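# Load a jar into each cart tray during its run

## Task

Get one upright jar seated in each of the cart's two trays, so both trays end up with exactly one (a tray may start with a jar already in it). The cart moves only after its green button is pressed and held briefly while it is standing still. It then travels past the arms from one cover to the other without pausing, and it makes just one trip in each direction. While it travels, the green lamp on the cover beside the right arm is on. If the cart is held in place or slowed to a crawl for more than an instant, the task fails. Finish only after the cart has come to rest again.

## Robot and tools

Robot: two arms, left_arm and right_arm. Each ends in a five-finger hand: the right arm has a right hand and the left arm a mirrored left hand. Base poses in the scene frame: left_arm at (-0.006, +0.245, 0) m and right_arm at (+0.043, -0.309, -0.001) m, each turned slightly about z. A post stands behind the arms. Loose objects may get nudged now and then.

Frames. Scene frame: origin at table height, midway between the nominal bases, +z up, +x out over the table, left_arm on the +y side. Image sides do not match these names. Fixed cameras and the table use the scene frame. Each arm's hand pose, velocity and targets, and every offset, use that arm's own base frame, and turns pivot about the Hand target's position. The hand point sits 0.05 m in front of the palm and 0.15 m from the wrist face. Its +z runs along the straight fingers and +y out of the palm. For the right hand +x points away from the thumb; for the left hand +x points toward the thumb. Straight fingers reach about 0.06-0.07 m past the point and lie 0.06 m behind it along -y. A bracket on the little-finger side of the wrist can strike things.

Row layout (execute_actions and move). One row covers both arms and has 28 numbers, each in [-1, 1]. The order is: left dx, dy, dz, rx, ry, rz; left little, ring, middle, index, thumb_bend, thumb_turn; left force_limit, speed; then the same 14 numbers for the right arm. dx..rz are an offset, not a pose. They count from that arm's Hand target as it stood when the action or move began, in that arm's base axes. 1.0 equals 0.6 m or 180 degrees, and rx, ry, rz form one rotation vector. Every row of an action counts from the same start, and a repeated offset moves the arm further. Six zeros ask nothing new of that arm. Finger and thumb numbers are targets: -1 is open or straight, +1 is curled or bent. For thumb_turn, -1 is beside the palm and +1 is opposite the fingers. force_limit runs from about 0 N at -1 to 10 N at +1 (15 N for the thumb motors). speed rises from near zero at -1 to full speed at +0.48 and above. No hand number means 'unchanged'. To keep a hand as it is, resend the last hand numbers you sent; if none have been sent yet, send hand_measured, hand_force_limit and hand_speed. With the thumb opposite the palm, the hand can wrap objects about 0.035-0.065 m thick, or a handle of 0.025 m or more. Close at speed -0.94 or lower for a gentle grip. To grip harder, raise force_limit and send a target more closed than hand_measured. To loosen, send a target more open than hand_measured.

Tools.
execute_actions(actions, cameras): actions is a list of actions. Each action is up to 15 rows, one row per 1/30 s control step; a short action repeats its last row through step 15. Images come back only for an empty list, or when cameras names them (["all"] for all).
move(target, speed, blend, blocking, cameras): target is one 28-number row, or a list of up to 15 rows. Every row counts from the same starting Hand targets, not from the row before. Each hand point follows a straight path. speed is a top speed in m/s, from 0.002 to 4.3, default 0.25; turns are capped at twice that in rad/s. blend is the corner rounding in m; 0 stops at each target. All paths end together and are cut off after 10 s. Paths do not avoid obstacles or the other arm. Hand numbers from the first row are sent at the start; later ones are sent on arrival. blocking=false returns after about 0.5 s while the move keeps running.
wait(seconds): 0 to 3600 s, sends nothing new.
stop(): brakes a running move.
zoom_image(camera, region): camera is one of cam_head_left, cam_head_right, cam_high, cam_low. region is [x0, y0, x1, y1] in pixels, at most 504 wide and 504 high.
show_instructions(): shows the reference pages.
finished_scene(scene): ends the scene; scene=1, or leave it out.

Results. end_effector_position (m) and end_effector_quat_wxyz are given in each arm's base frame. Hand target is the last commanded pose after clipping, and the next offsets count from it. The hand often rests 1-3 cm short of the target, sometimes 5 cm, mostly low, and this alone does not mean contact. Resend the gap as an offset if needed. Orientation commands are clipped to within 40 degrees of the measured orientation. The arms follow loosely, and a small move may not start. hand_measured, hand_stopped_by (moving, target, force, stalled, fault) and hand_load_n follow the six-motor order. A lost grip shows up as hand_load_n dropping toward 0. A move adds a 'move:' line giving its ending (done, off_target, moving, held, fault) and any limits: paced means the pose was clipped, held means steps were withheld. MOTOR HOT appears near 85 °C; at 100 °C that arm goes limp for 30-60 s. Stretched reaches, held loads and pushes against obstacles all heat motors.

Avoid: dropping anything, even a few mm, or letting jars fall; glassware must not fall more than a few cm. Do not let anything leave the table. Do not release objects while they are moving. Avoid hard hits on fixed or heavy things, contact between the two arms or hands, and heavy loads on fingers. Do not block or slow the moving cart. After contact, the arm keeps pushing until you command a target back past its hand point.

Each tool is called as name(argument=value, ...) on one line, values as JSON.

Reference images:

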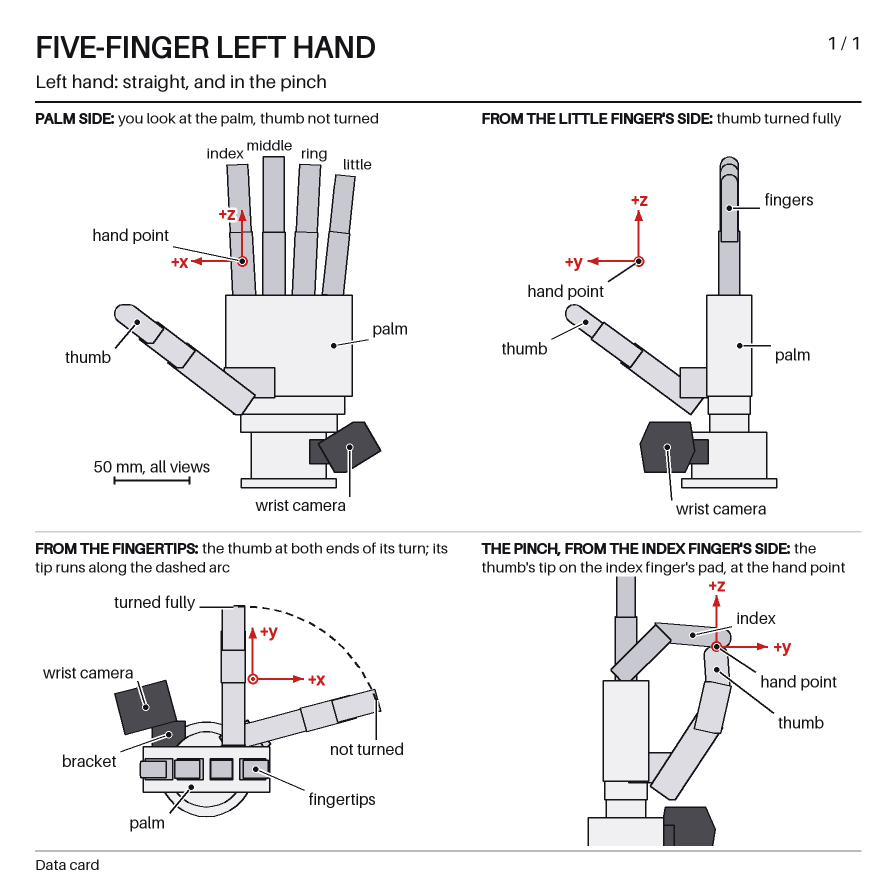

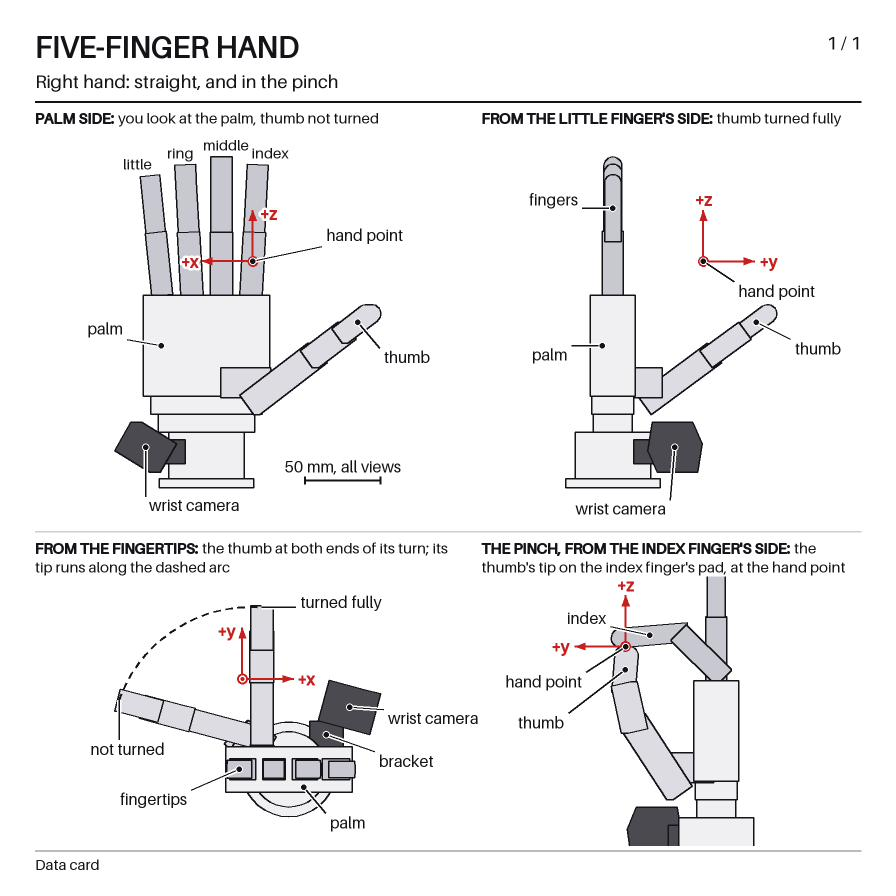

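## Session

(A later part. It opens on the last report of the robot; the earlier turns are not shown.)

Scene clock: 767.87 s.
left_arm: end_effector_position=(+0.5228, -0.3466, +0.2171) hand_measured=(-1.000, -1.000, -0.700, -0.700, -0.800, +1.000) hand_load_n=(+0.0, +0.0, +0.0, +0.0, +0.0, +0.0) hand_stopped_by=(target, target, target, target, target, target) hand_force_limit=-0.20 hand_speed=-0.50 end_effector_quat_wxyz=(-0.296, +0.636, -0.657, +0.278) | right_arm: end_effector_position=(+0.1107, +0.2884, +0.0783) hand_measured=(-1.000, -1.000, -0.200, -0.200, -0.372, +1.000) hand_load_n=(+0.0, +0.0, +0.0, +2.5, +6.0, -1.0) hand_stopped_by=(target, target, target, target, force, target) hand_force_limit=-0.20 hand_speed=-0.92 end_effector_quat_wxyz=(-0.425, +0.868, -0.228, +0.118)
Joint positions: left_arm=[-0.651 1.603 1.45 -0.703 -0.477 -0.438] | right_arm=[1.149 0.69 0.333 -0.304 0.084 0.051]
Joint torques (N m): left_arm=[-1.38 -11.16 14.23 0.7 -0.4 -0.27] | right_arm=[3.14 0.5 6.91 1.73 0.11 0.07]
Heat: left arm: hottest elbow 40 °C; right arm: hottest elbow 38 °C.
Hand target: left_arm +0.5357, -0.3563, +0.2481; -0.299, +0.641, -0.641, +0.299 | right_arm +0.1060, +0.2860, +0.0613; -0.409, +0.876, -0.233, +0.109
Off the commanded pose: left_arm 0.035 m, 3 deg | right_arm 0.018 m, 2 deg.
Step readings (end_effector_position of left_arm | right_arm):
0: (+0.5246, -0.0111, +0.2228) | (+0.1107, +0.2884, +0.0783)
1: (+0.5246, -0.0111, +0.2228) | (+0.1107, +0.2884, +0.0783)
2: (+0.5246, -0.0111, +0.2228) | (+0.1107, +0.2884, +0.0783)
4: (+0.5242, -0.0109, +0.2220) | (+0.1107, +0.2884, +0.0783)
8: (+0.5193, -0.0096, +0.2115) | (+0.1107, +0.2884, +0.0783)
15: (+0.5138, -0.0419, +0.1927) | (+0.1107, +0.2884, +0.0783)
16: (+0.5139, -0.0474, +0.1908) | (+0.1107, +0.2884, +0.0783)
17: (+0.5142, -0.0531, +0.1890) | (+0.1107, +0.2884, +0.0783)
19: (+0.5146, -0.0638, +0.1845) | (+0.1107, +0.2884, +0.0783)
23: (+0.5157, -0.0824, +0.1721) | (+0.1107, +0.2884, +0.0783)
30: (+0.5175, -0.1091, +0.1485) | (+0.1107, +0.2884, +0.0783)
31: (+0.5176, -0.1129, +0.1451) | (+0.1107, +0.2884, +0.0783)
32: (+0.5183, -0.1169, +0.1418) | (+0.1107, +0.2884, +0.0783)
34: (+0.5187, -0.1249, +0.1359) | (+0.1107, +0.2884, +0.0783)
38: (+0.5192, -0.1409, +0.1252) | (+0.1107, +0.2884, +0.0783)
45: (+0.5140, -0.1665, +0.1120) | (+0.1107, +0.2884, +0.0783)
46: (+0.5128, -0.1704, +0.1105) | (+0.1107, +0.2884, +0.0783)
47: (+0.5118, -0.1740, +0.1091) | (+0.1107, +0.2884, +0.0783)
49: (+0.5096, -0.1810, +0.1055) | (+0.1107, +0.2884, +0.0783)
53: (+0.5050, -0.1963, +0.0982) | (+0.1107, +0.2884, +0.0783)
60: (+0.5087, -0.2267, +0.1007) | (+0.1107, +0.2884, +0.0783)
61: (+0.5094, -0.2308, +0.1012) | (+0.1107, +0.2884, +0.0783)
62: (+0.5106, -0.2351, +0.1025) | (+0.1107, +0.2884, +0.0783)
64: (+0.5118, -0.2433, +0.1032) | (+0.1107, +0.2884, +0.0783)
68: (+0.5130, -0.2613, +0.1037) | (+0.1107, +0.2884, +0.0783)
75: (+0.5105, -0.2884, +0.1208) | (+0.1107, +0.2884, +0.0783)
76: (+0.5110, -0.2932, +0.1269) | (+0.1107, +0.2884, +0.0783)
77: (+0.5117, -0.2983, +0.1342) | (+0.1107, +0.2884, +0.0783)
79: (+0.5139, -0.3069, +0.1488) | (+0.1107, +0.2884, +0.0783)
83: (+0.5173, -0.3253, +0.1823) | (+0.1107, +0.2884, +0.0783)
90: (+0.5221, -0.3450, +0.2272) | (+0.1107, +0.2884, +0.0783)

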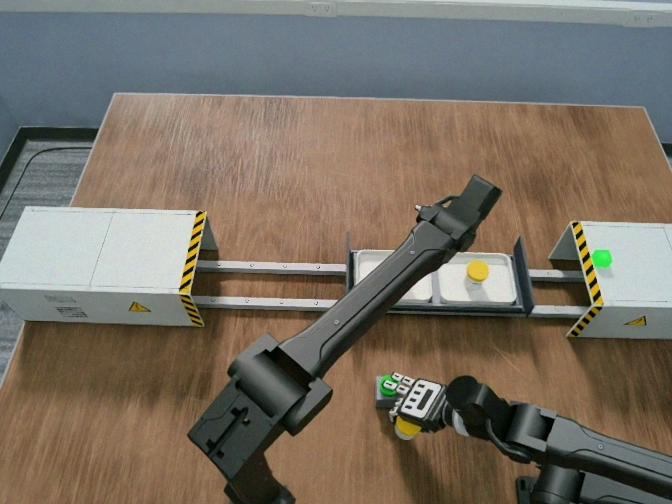

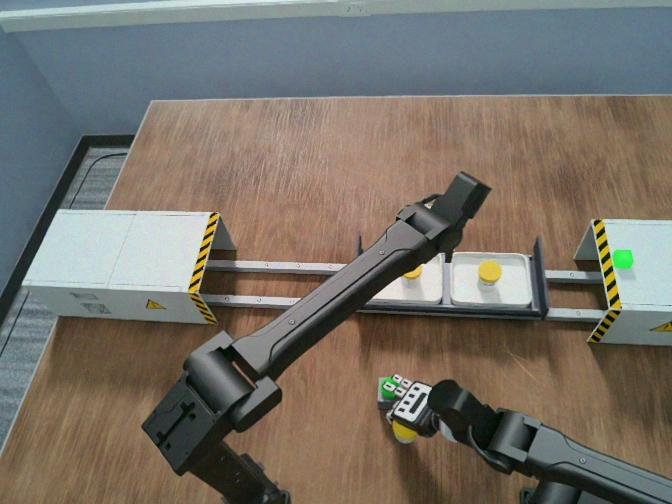

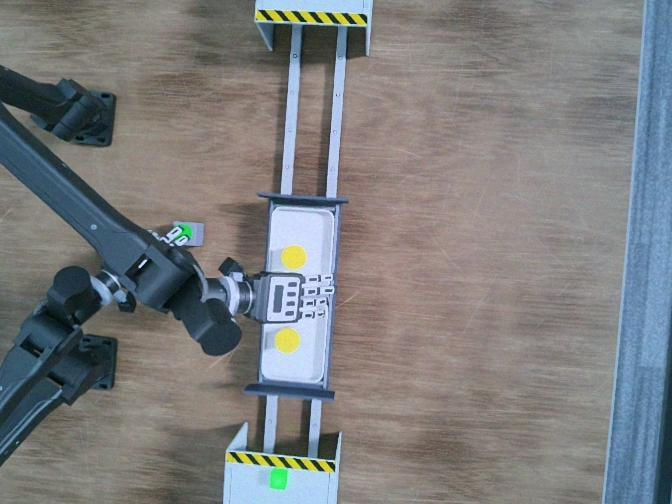

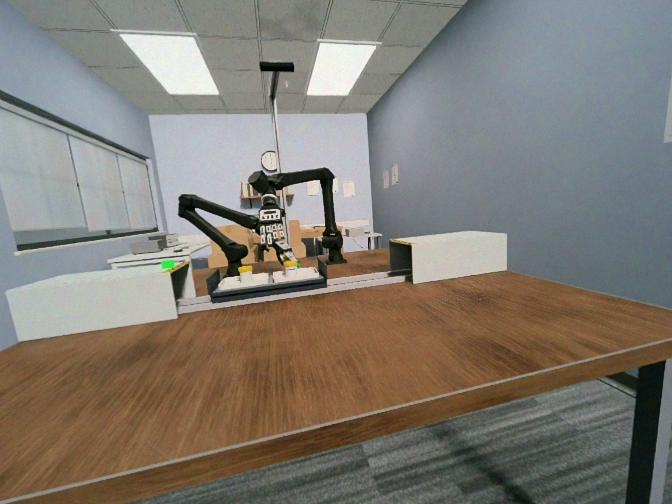

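move(target=[[0,0,0,0,0,0,-1,-1,-0.7,-0.7,-0.8,1,-0.2,-0.5,0.002,-0.02,0.177,0,0,0,-1,-1,-0.2,-0.2,-0.1,1,-0.2,-0.92],[0,0,0,0,0,0,-1,-1,-0.7,-0.7,-0.8,1,-0.2,-0.5,0.2225,-0.4158,0.177,0,0,-0.333,-1,-1,-0.2,-0.2,-0.1,1,-0.2,-0.92],[0,0,0,0,0,0,-1,-1,-0.7,-0.7,-0.8,1,-0.2,-0.5,0.2225,-0.4158,0.03,0,0,-0.333,-1,-1,-0.2,-0.2,-0.1,1,-0.2,-0.92]], speed=[0.12,0.18,0.12], blend=[0.02,0.02,0], cameras=["all"])

zoom_image(camera="cam_low", region=[190, 210, 270, 290])

Scene clock: 780.07 s.
left_arm: end_effector_position=(+0.5215, -0.3457, +0.2161) hand_measured=(-1.000, -1.000, -0.700, -0.700, -0.800, +1.000) hand_load_n=(+0.0, +0.0, +0.0, +0.0, +0.0, +0.0) hand_stopped_by=(target, target, target, target, target, target) hand_force_limit=-0.20 hand_speed=-0.50 end_effector_quat_wxyz=(-0.295, +0.637, -0.657, +0.275) | right_arm: end_effector_position=(+0.2303, +0.0380, +0.0720) hand_measured=(-1.000, -1.000, -0.200, -0.200, -0.372, +1.000) hand_load_n=(+0.0, +0.0, +0.0, +3.0, +6.0, -1.0) hand_stopped_by=(target, target, target, target, force, target) hand_force_limit=-0.20 hand_speed=-0.92 end_effector_quat_wxyz=(-0.292, +0.644, -0.646, +0.287)
Joint positions: left_arm=[-0.651 1.603 1.45 -0.711 -0.477 -0.441] | right_arm=[0.051 0.348 0.273 -0.652 0.033 0.039]
Joint torques (N m): left_arm=[-1.44 -10.99 14.67 0.68 -0.4 -0.26] | right_arm=[1.85 1.38 9.17 2.44 -0.11 -0.12]
Heat: left arm: hottest elbow 41 °C; right arm: hottest elbow 39 °C.
Hand target: left_arm +0.5357, -0.3563, +0.2481; -0.299, +0.641, -0.641, +0.299 | right_arm +0.2395, +0.0365, +0.0793; -0.299, +0.642, -0.639, +0.299
Off the commanded pose: left_arm 0.037 m, 3 deg | right_arm 0.012 m, 2 deg.
move: off_target (right_arm)

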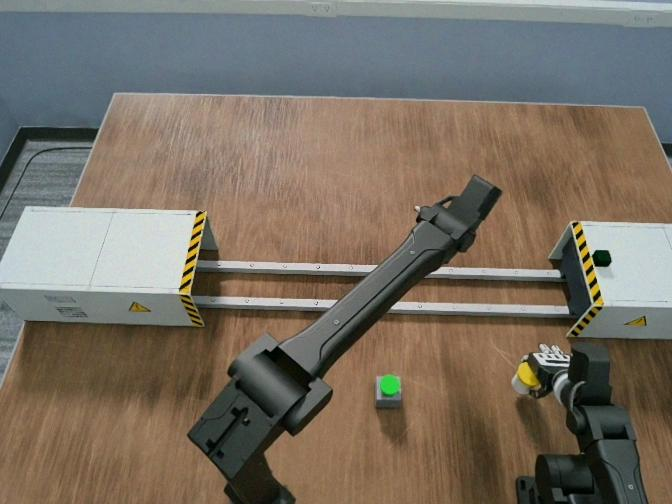

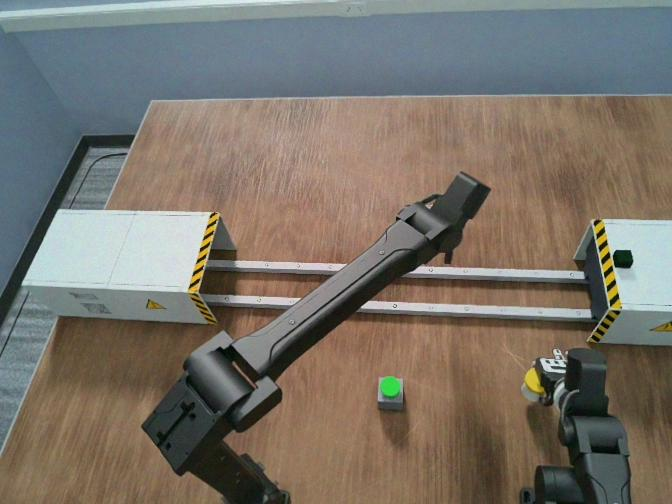

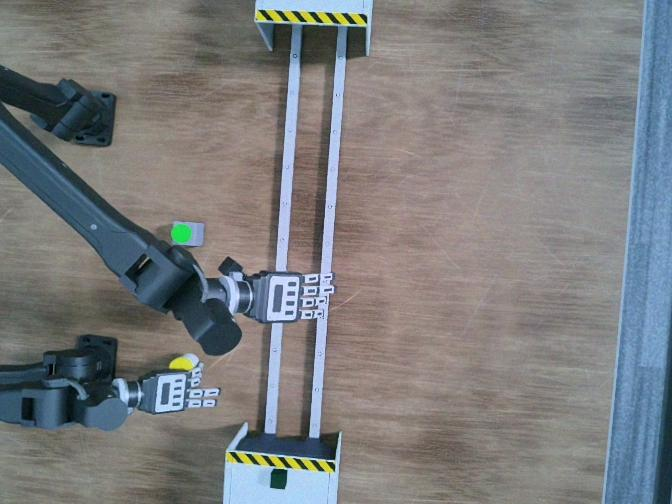

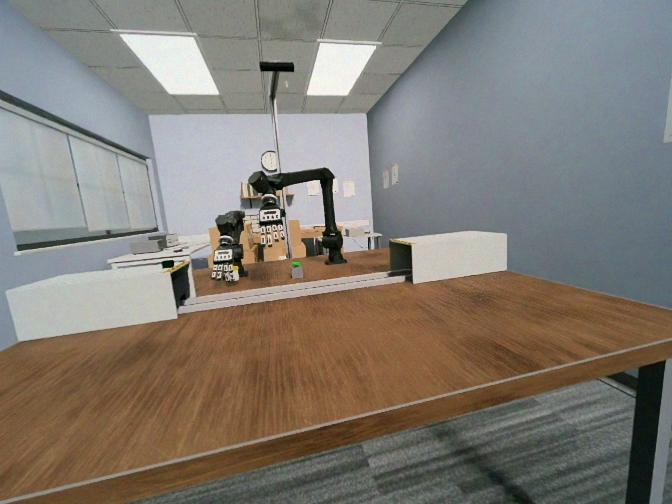

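Scaled by 6.300 from the camera's image (finer frame: 960x720).

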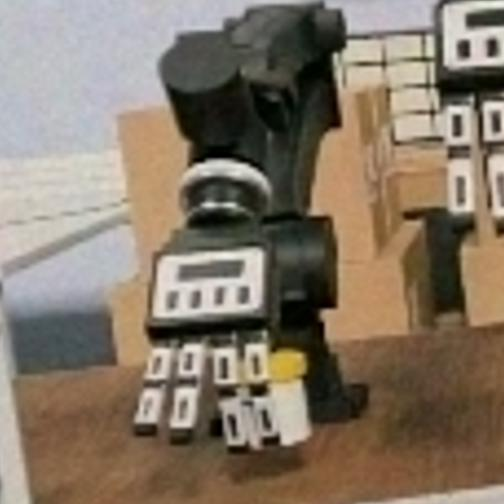

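move(target=[0,0,0,0,0,0,-1,-1,-0.7,-0.7,-0.8,1,-0.2,-0.5,0,0,-0.053,0,0,0,-1,-1,-0.2,-0.2,-0.1,1,-0.2,-0.92], speed=0.05, cameras=["cam_low"])

zoom_image(camera="cam_low", region=[190, 210, 270, 290])

Scene clock: 786.90 s.
left_arm: end_effector_position=(+0.5215, -0.3457, +0.2161) hand_measured=(-1.000, -1.000, -0.700, -0.700, -0.800, +1.000) hand_load_n=(+0.0, +0.0, +0.0, +0.0, +0.0, +0.0) hand_stopped_by=(target, target, target, target, target, target) hand_force_limit=-0.20 hand_speed=-0.50 end_effector_quat_wxyz=(-0.295, +0.637, -0.657, +0.275) | right_arm: end_effector_position=(+0.2316, +0.0380, +0.0428) hand_measured=(-1.000, -1.000, -0.200, -0.200, -0.372, +1.000) hand_load_n=(+0.0, +0.0, +0.0, +2.5, +6.0, -1.0) hand_stopped_by=(target, target, target, target, force, target) hand_force_limit=-0.20 hand_speed=-0.92 end_effector_quat_wxyz=(-0.294, +0.643, -0.645, +0.289)
Joint positions: left_arm=[-0.651 1.603 1.45 -0.711 -0.477 -0.441] | right_arm=[0.051 0.373 0.197 -0.545 0.033 0.039]
Joint torques (N m): left_arm=[-1.44 -11.05 14.67 0.68 -0.4 -0.26] | right_arm=[1.85 1.55 8.79 2.47 -0.11 -0.11]
Heat: left arm: hottest elbow 42 °C; right arm: hottest elbow 39 °C.
Hand target: left_arm +0.5357, -0.3563, +0.2481; -0.299, +0.641, -0.641, +0.299 | right_arm +0.2395, +0.0365, +0.0475; -0.299, +0.642, -0.639, +0.299
Off the commanded pose: left_arm 0.037 m, 3 deg | right_arm 0.009 m, 1 deg.
move: done

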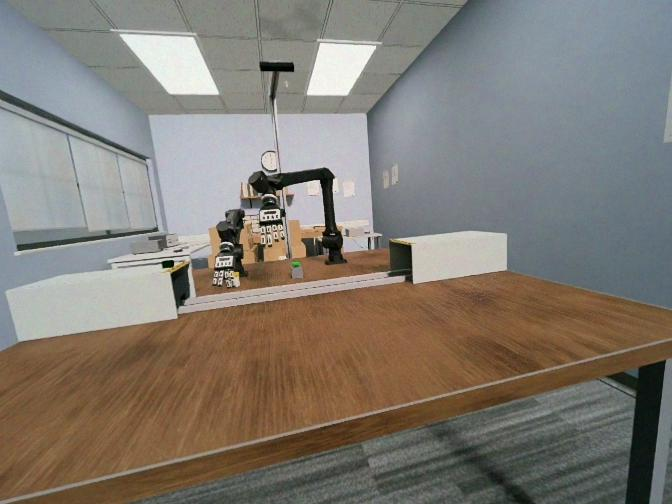

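Scaled by 6.300 from the camera's image (finer frame: 960x720).

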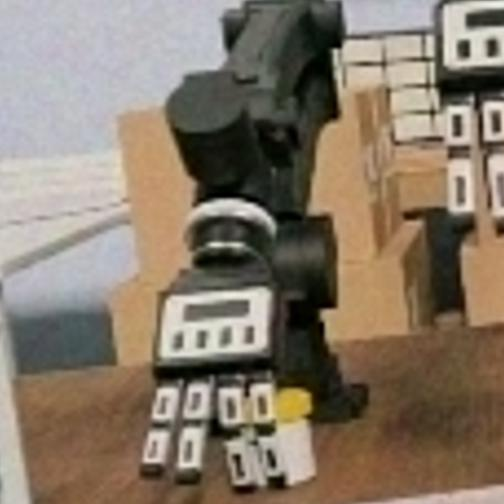

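move(target=[[0,0,0,0,0,0,-1,-1,-0.7,-0.7,-0.8,1,-0.2,-0.5,0,0,-0.009,0,0,0,-1,-1,-0.2,-0.2,-0.1,1,-0.2,-0.92],[0,0,0,0,0,0,-1,-1,-0.7,-0.7,-0.8,1,-0.2,-0.5,0,0,-0.009,0,0,0,-1,-1,-0.7,-0.7,-0.8,1,-0.2,-0.8],[0,0,0,0,0,0,-1,-1,-0.7,-0.7,-0.8,1,-0.2,-0.5,0,0,0.22,0,0,0,-1,-1,-0.7,-0.7,-0.8,1,-0.2,-0.8]], speed=[0.03,0.03,0.1], cameras=["all"])

zoom_image(camera="cam_low", region=[190, 210, 270, 290])

Scene clock: 797.33 s.
left_arm: end_effector_position=(+0.5215, -0.3457, +0.2161) hand_measured=(-1.000, -1.000, -0.700, -0.700, -0.800, +1.000) hand_load_n=(+0.0, +0.0, +0.0, +0.0, +0.0, +0.0) hand_stopped_by=(target, target, target, target, target, target) hand_force_limit=-0.20 hand_speed=-0.50 end_effector_quat_wxyz=(-0.295, +0.637, -0.657, +0.275) | right_arm: end_effector_position=(+0.2297, +0.0383, +0.1435) hand_measured=(-1.000, -1.000, -0.700, -0.700, -0.800, +1.000) hand_load_n=(+0.0, +0.0, +0.0, +0.0, +0.0, +0.0) hand_stopped_by=(target, target, target, target, target, target) hand_force_limit=-0.20 hand_speed=-0.80 end_effector_quat_wxyz=(-0.282, +0.649, -0.649, +0.278)
Joint positions: left_arm=[-0.651 1.603 1.45 -0.711 -0.477 -0.441] | right_arm=[0.053 0.382 0.477 -0.851 0.033 0.039]
Joint torques (N m): left_arm=[-1.38 -10.99 14.67 0.68 -0.4 -0.26] | right_arm=[2.08 0.21 13.57 0.83 -0.02 -0.11]
Heat: left arm: hottest elbow 43 °C; right arm: hottest elbow 39 °C.
Hand target: left_arm +0.5357, -0.3563, +0.2481; -0.299, +0.641, -0.641, +0.299 | right_arm +0.2395, +0.0365, +0.1795; -0.299, +0.642, -0.639, +0.299
Off the commanded pose: left_arm 0.037 m, 3 deg | right_arm 0.037 m, 3 deg.
move: off_target (right_arm)

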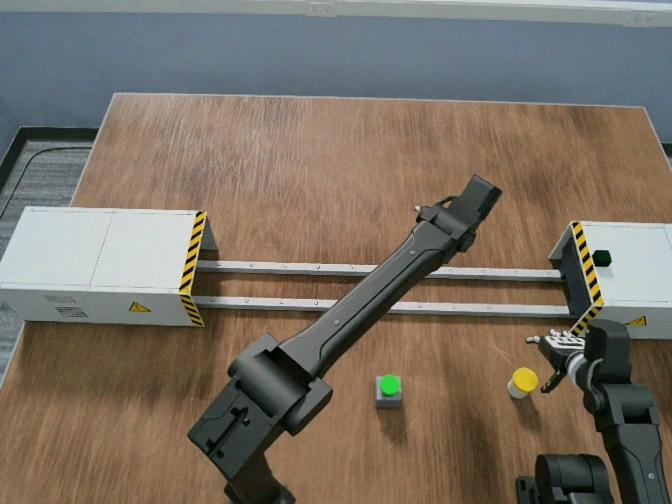

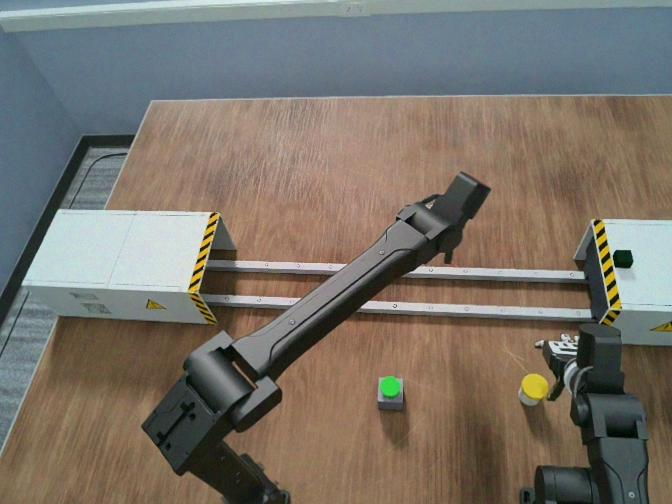

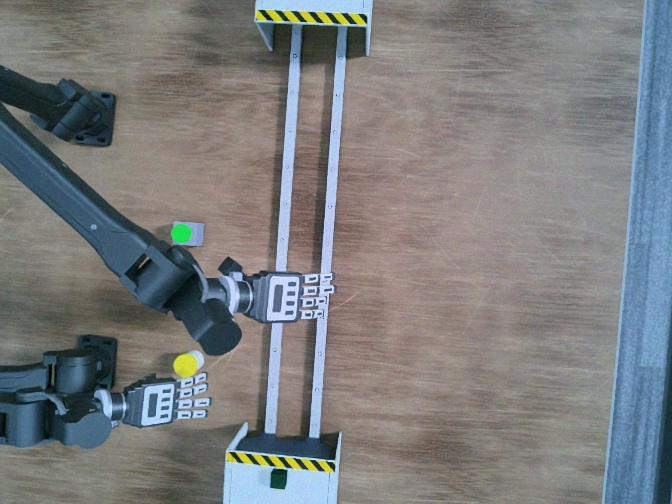

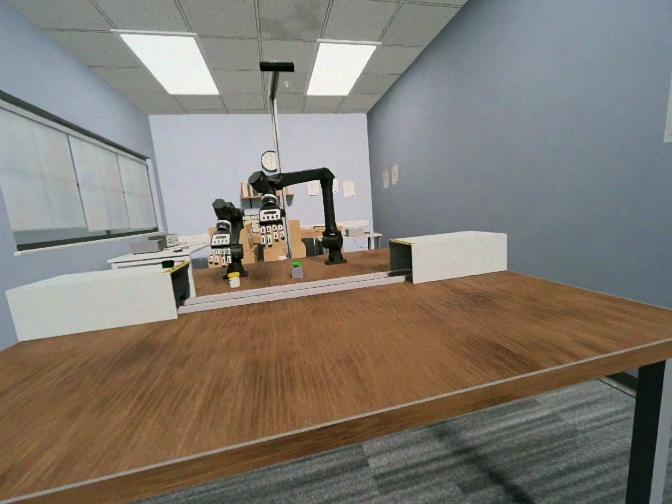

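Scaled by 6.300 from the camera's image (finer frame: 960x720).

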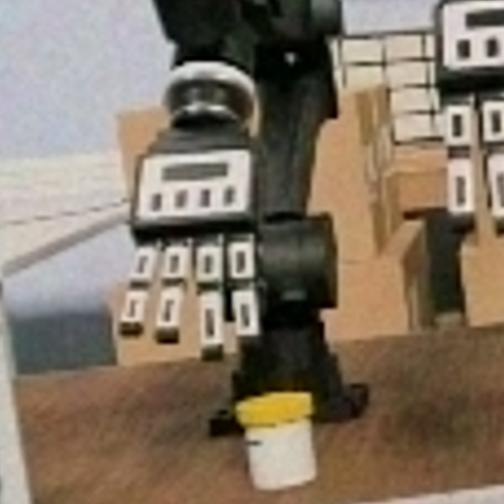

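The jar held by the right arm is back on the table, upright. The cart has stopped under the right cover with a jar in each tray, and the green light is off.

finished_scene()

The scene is finished: the task was done.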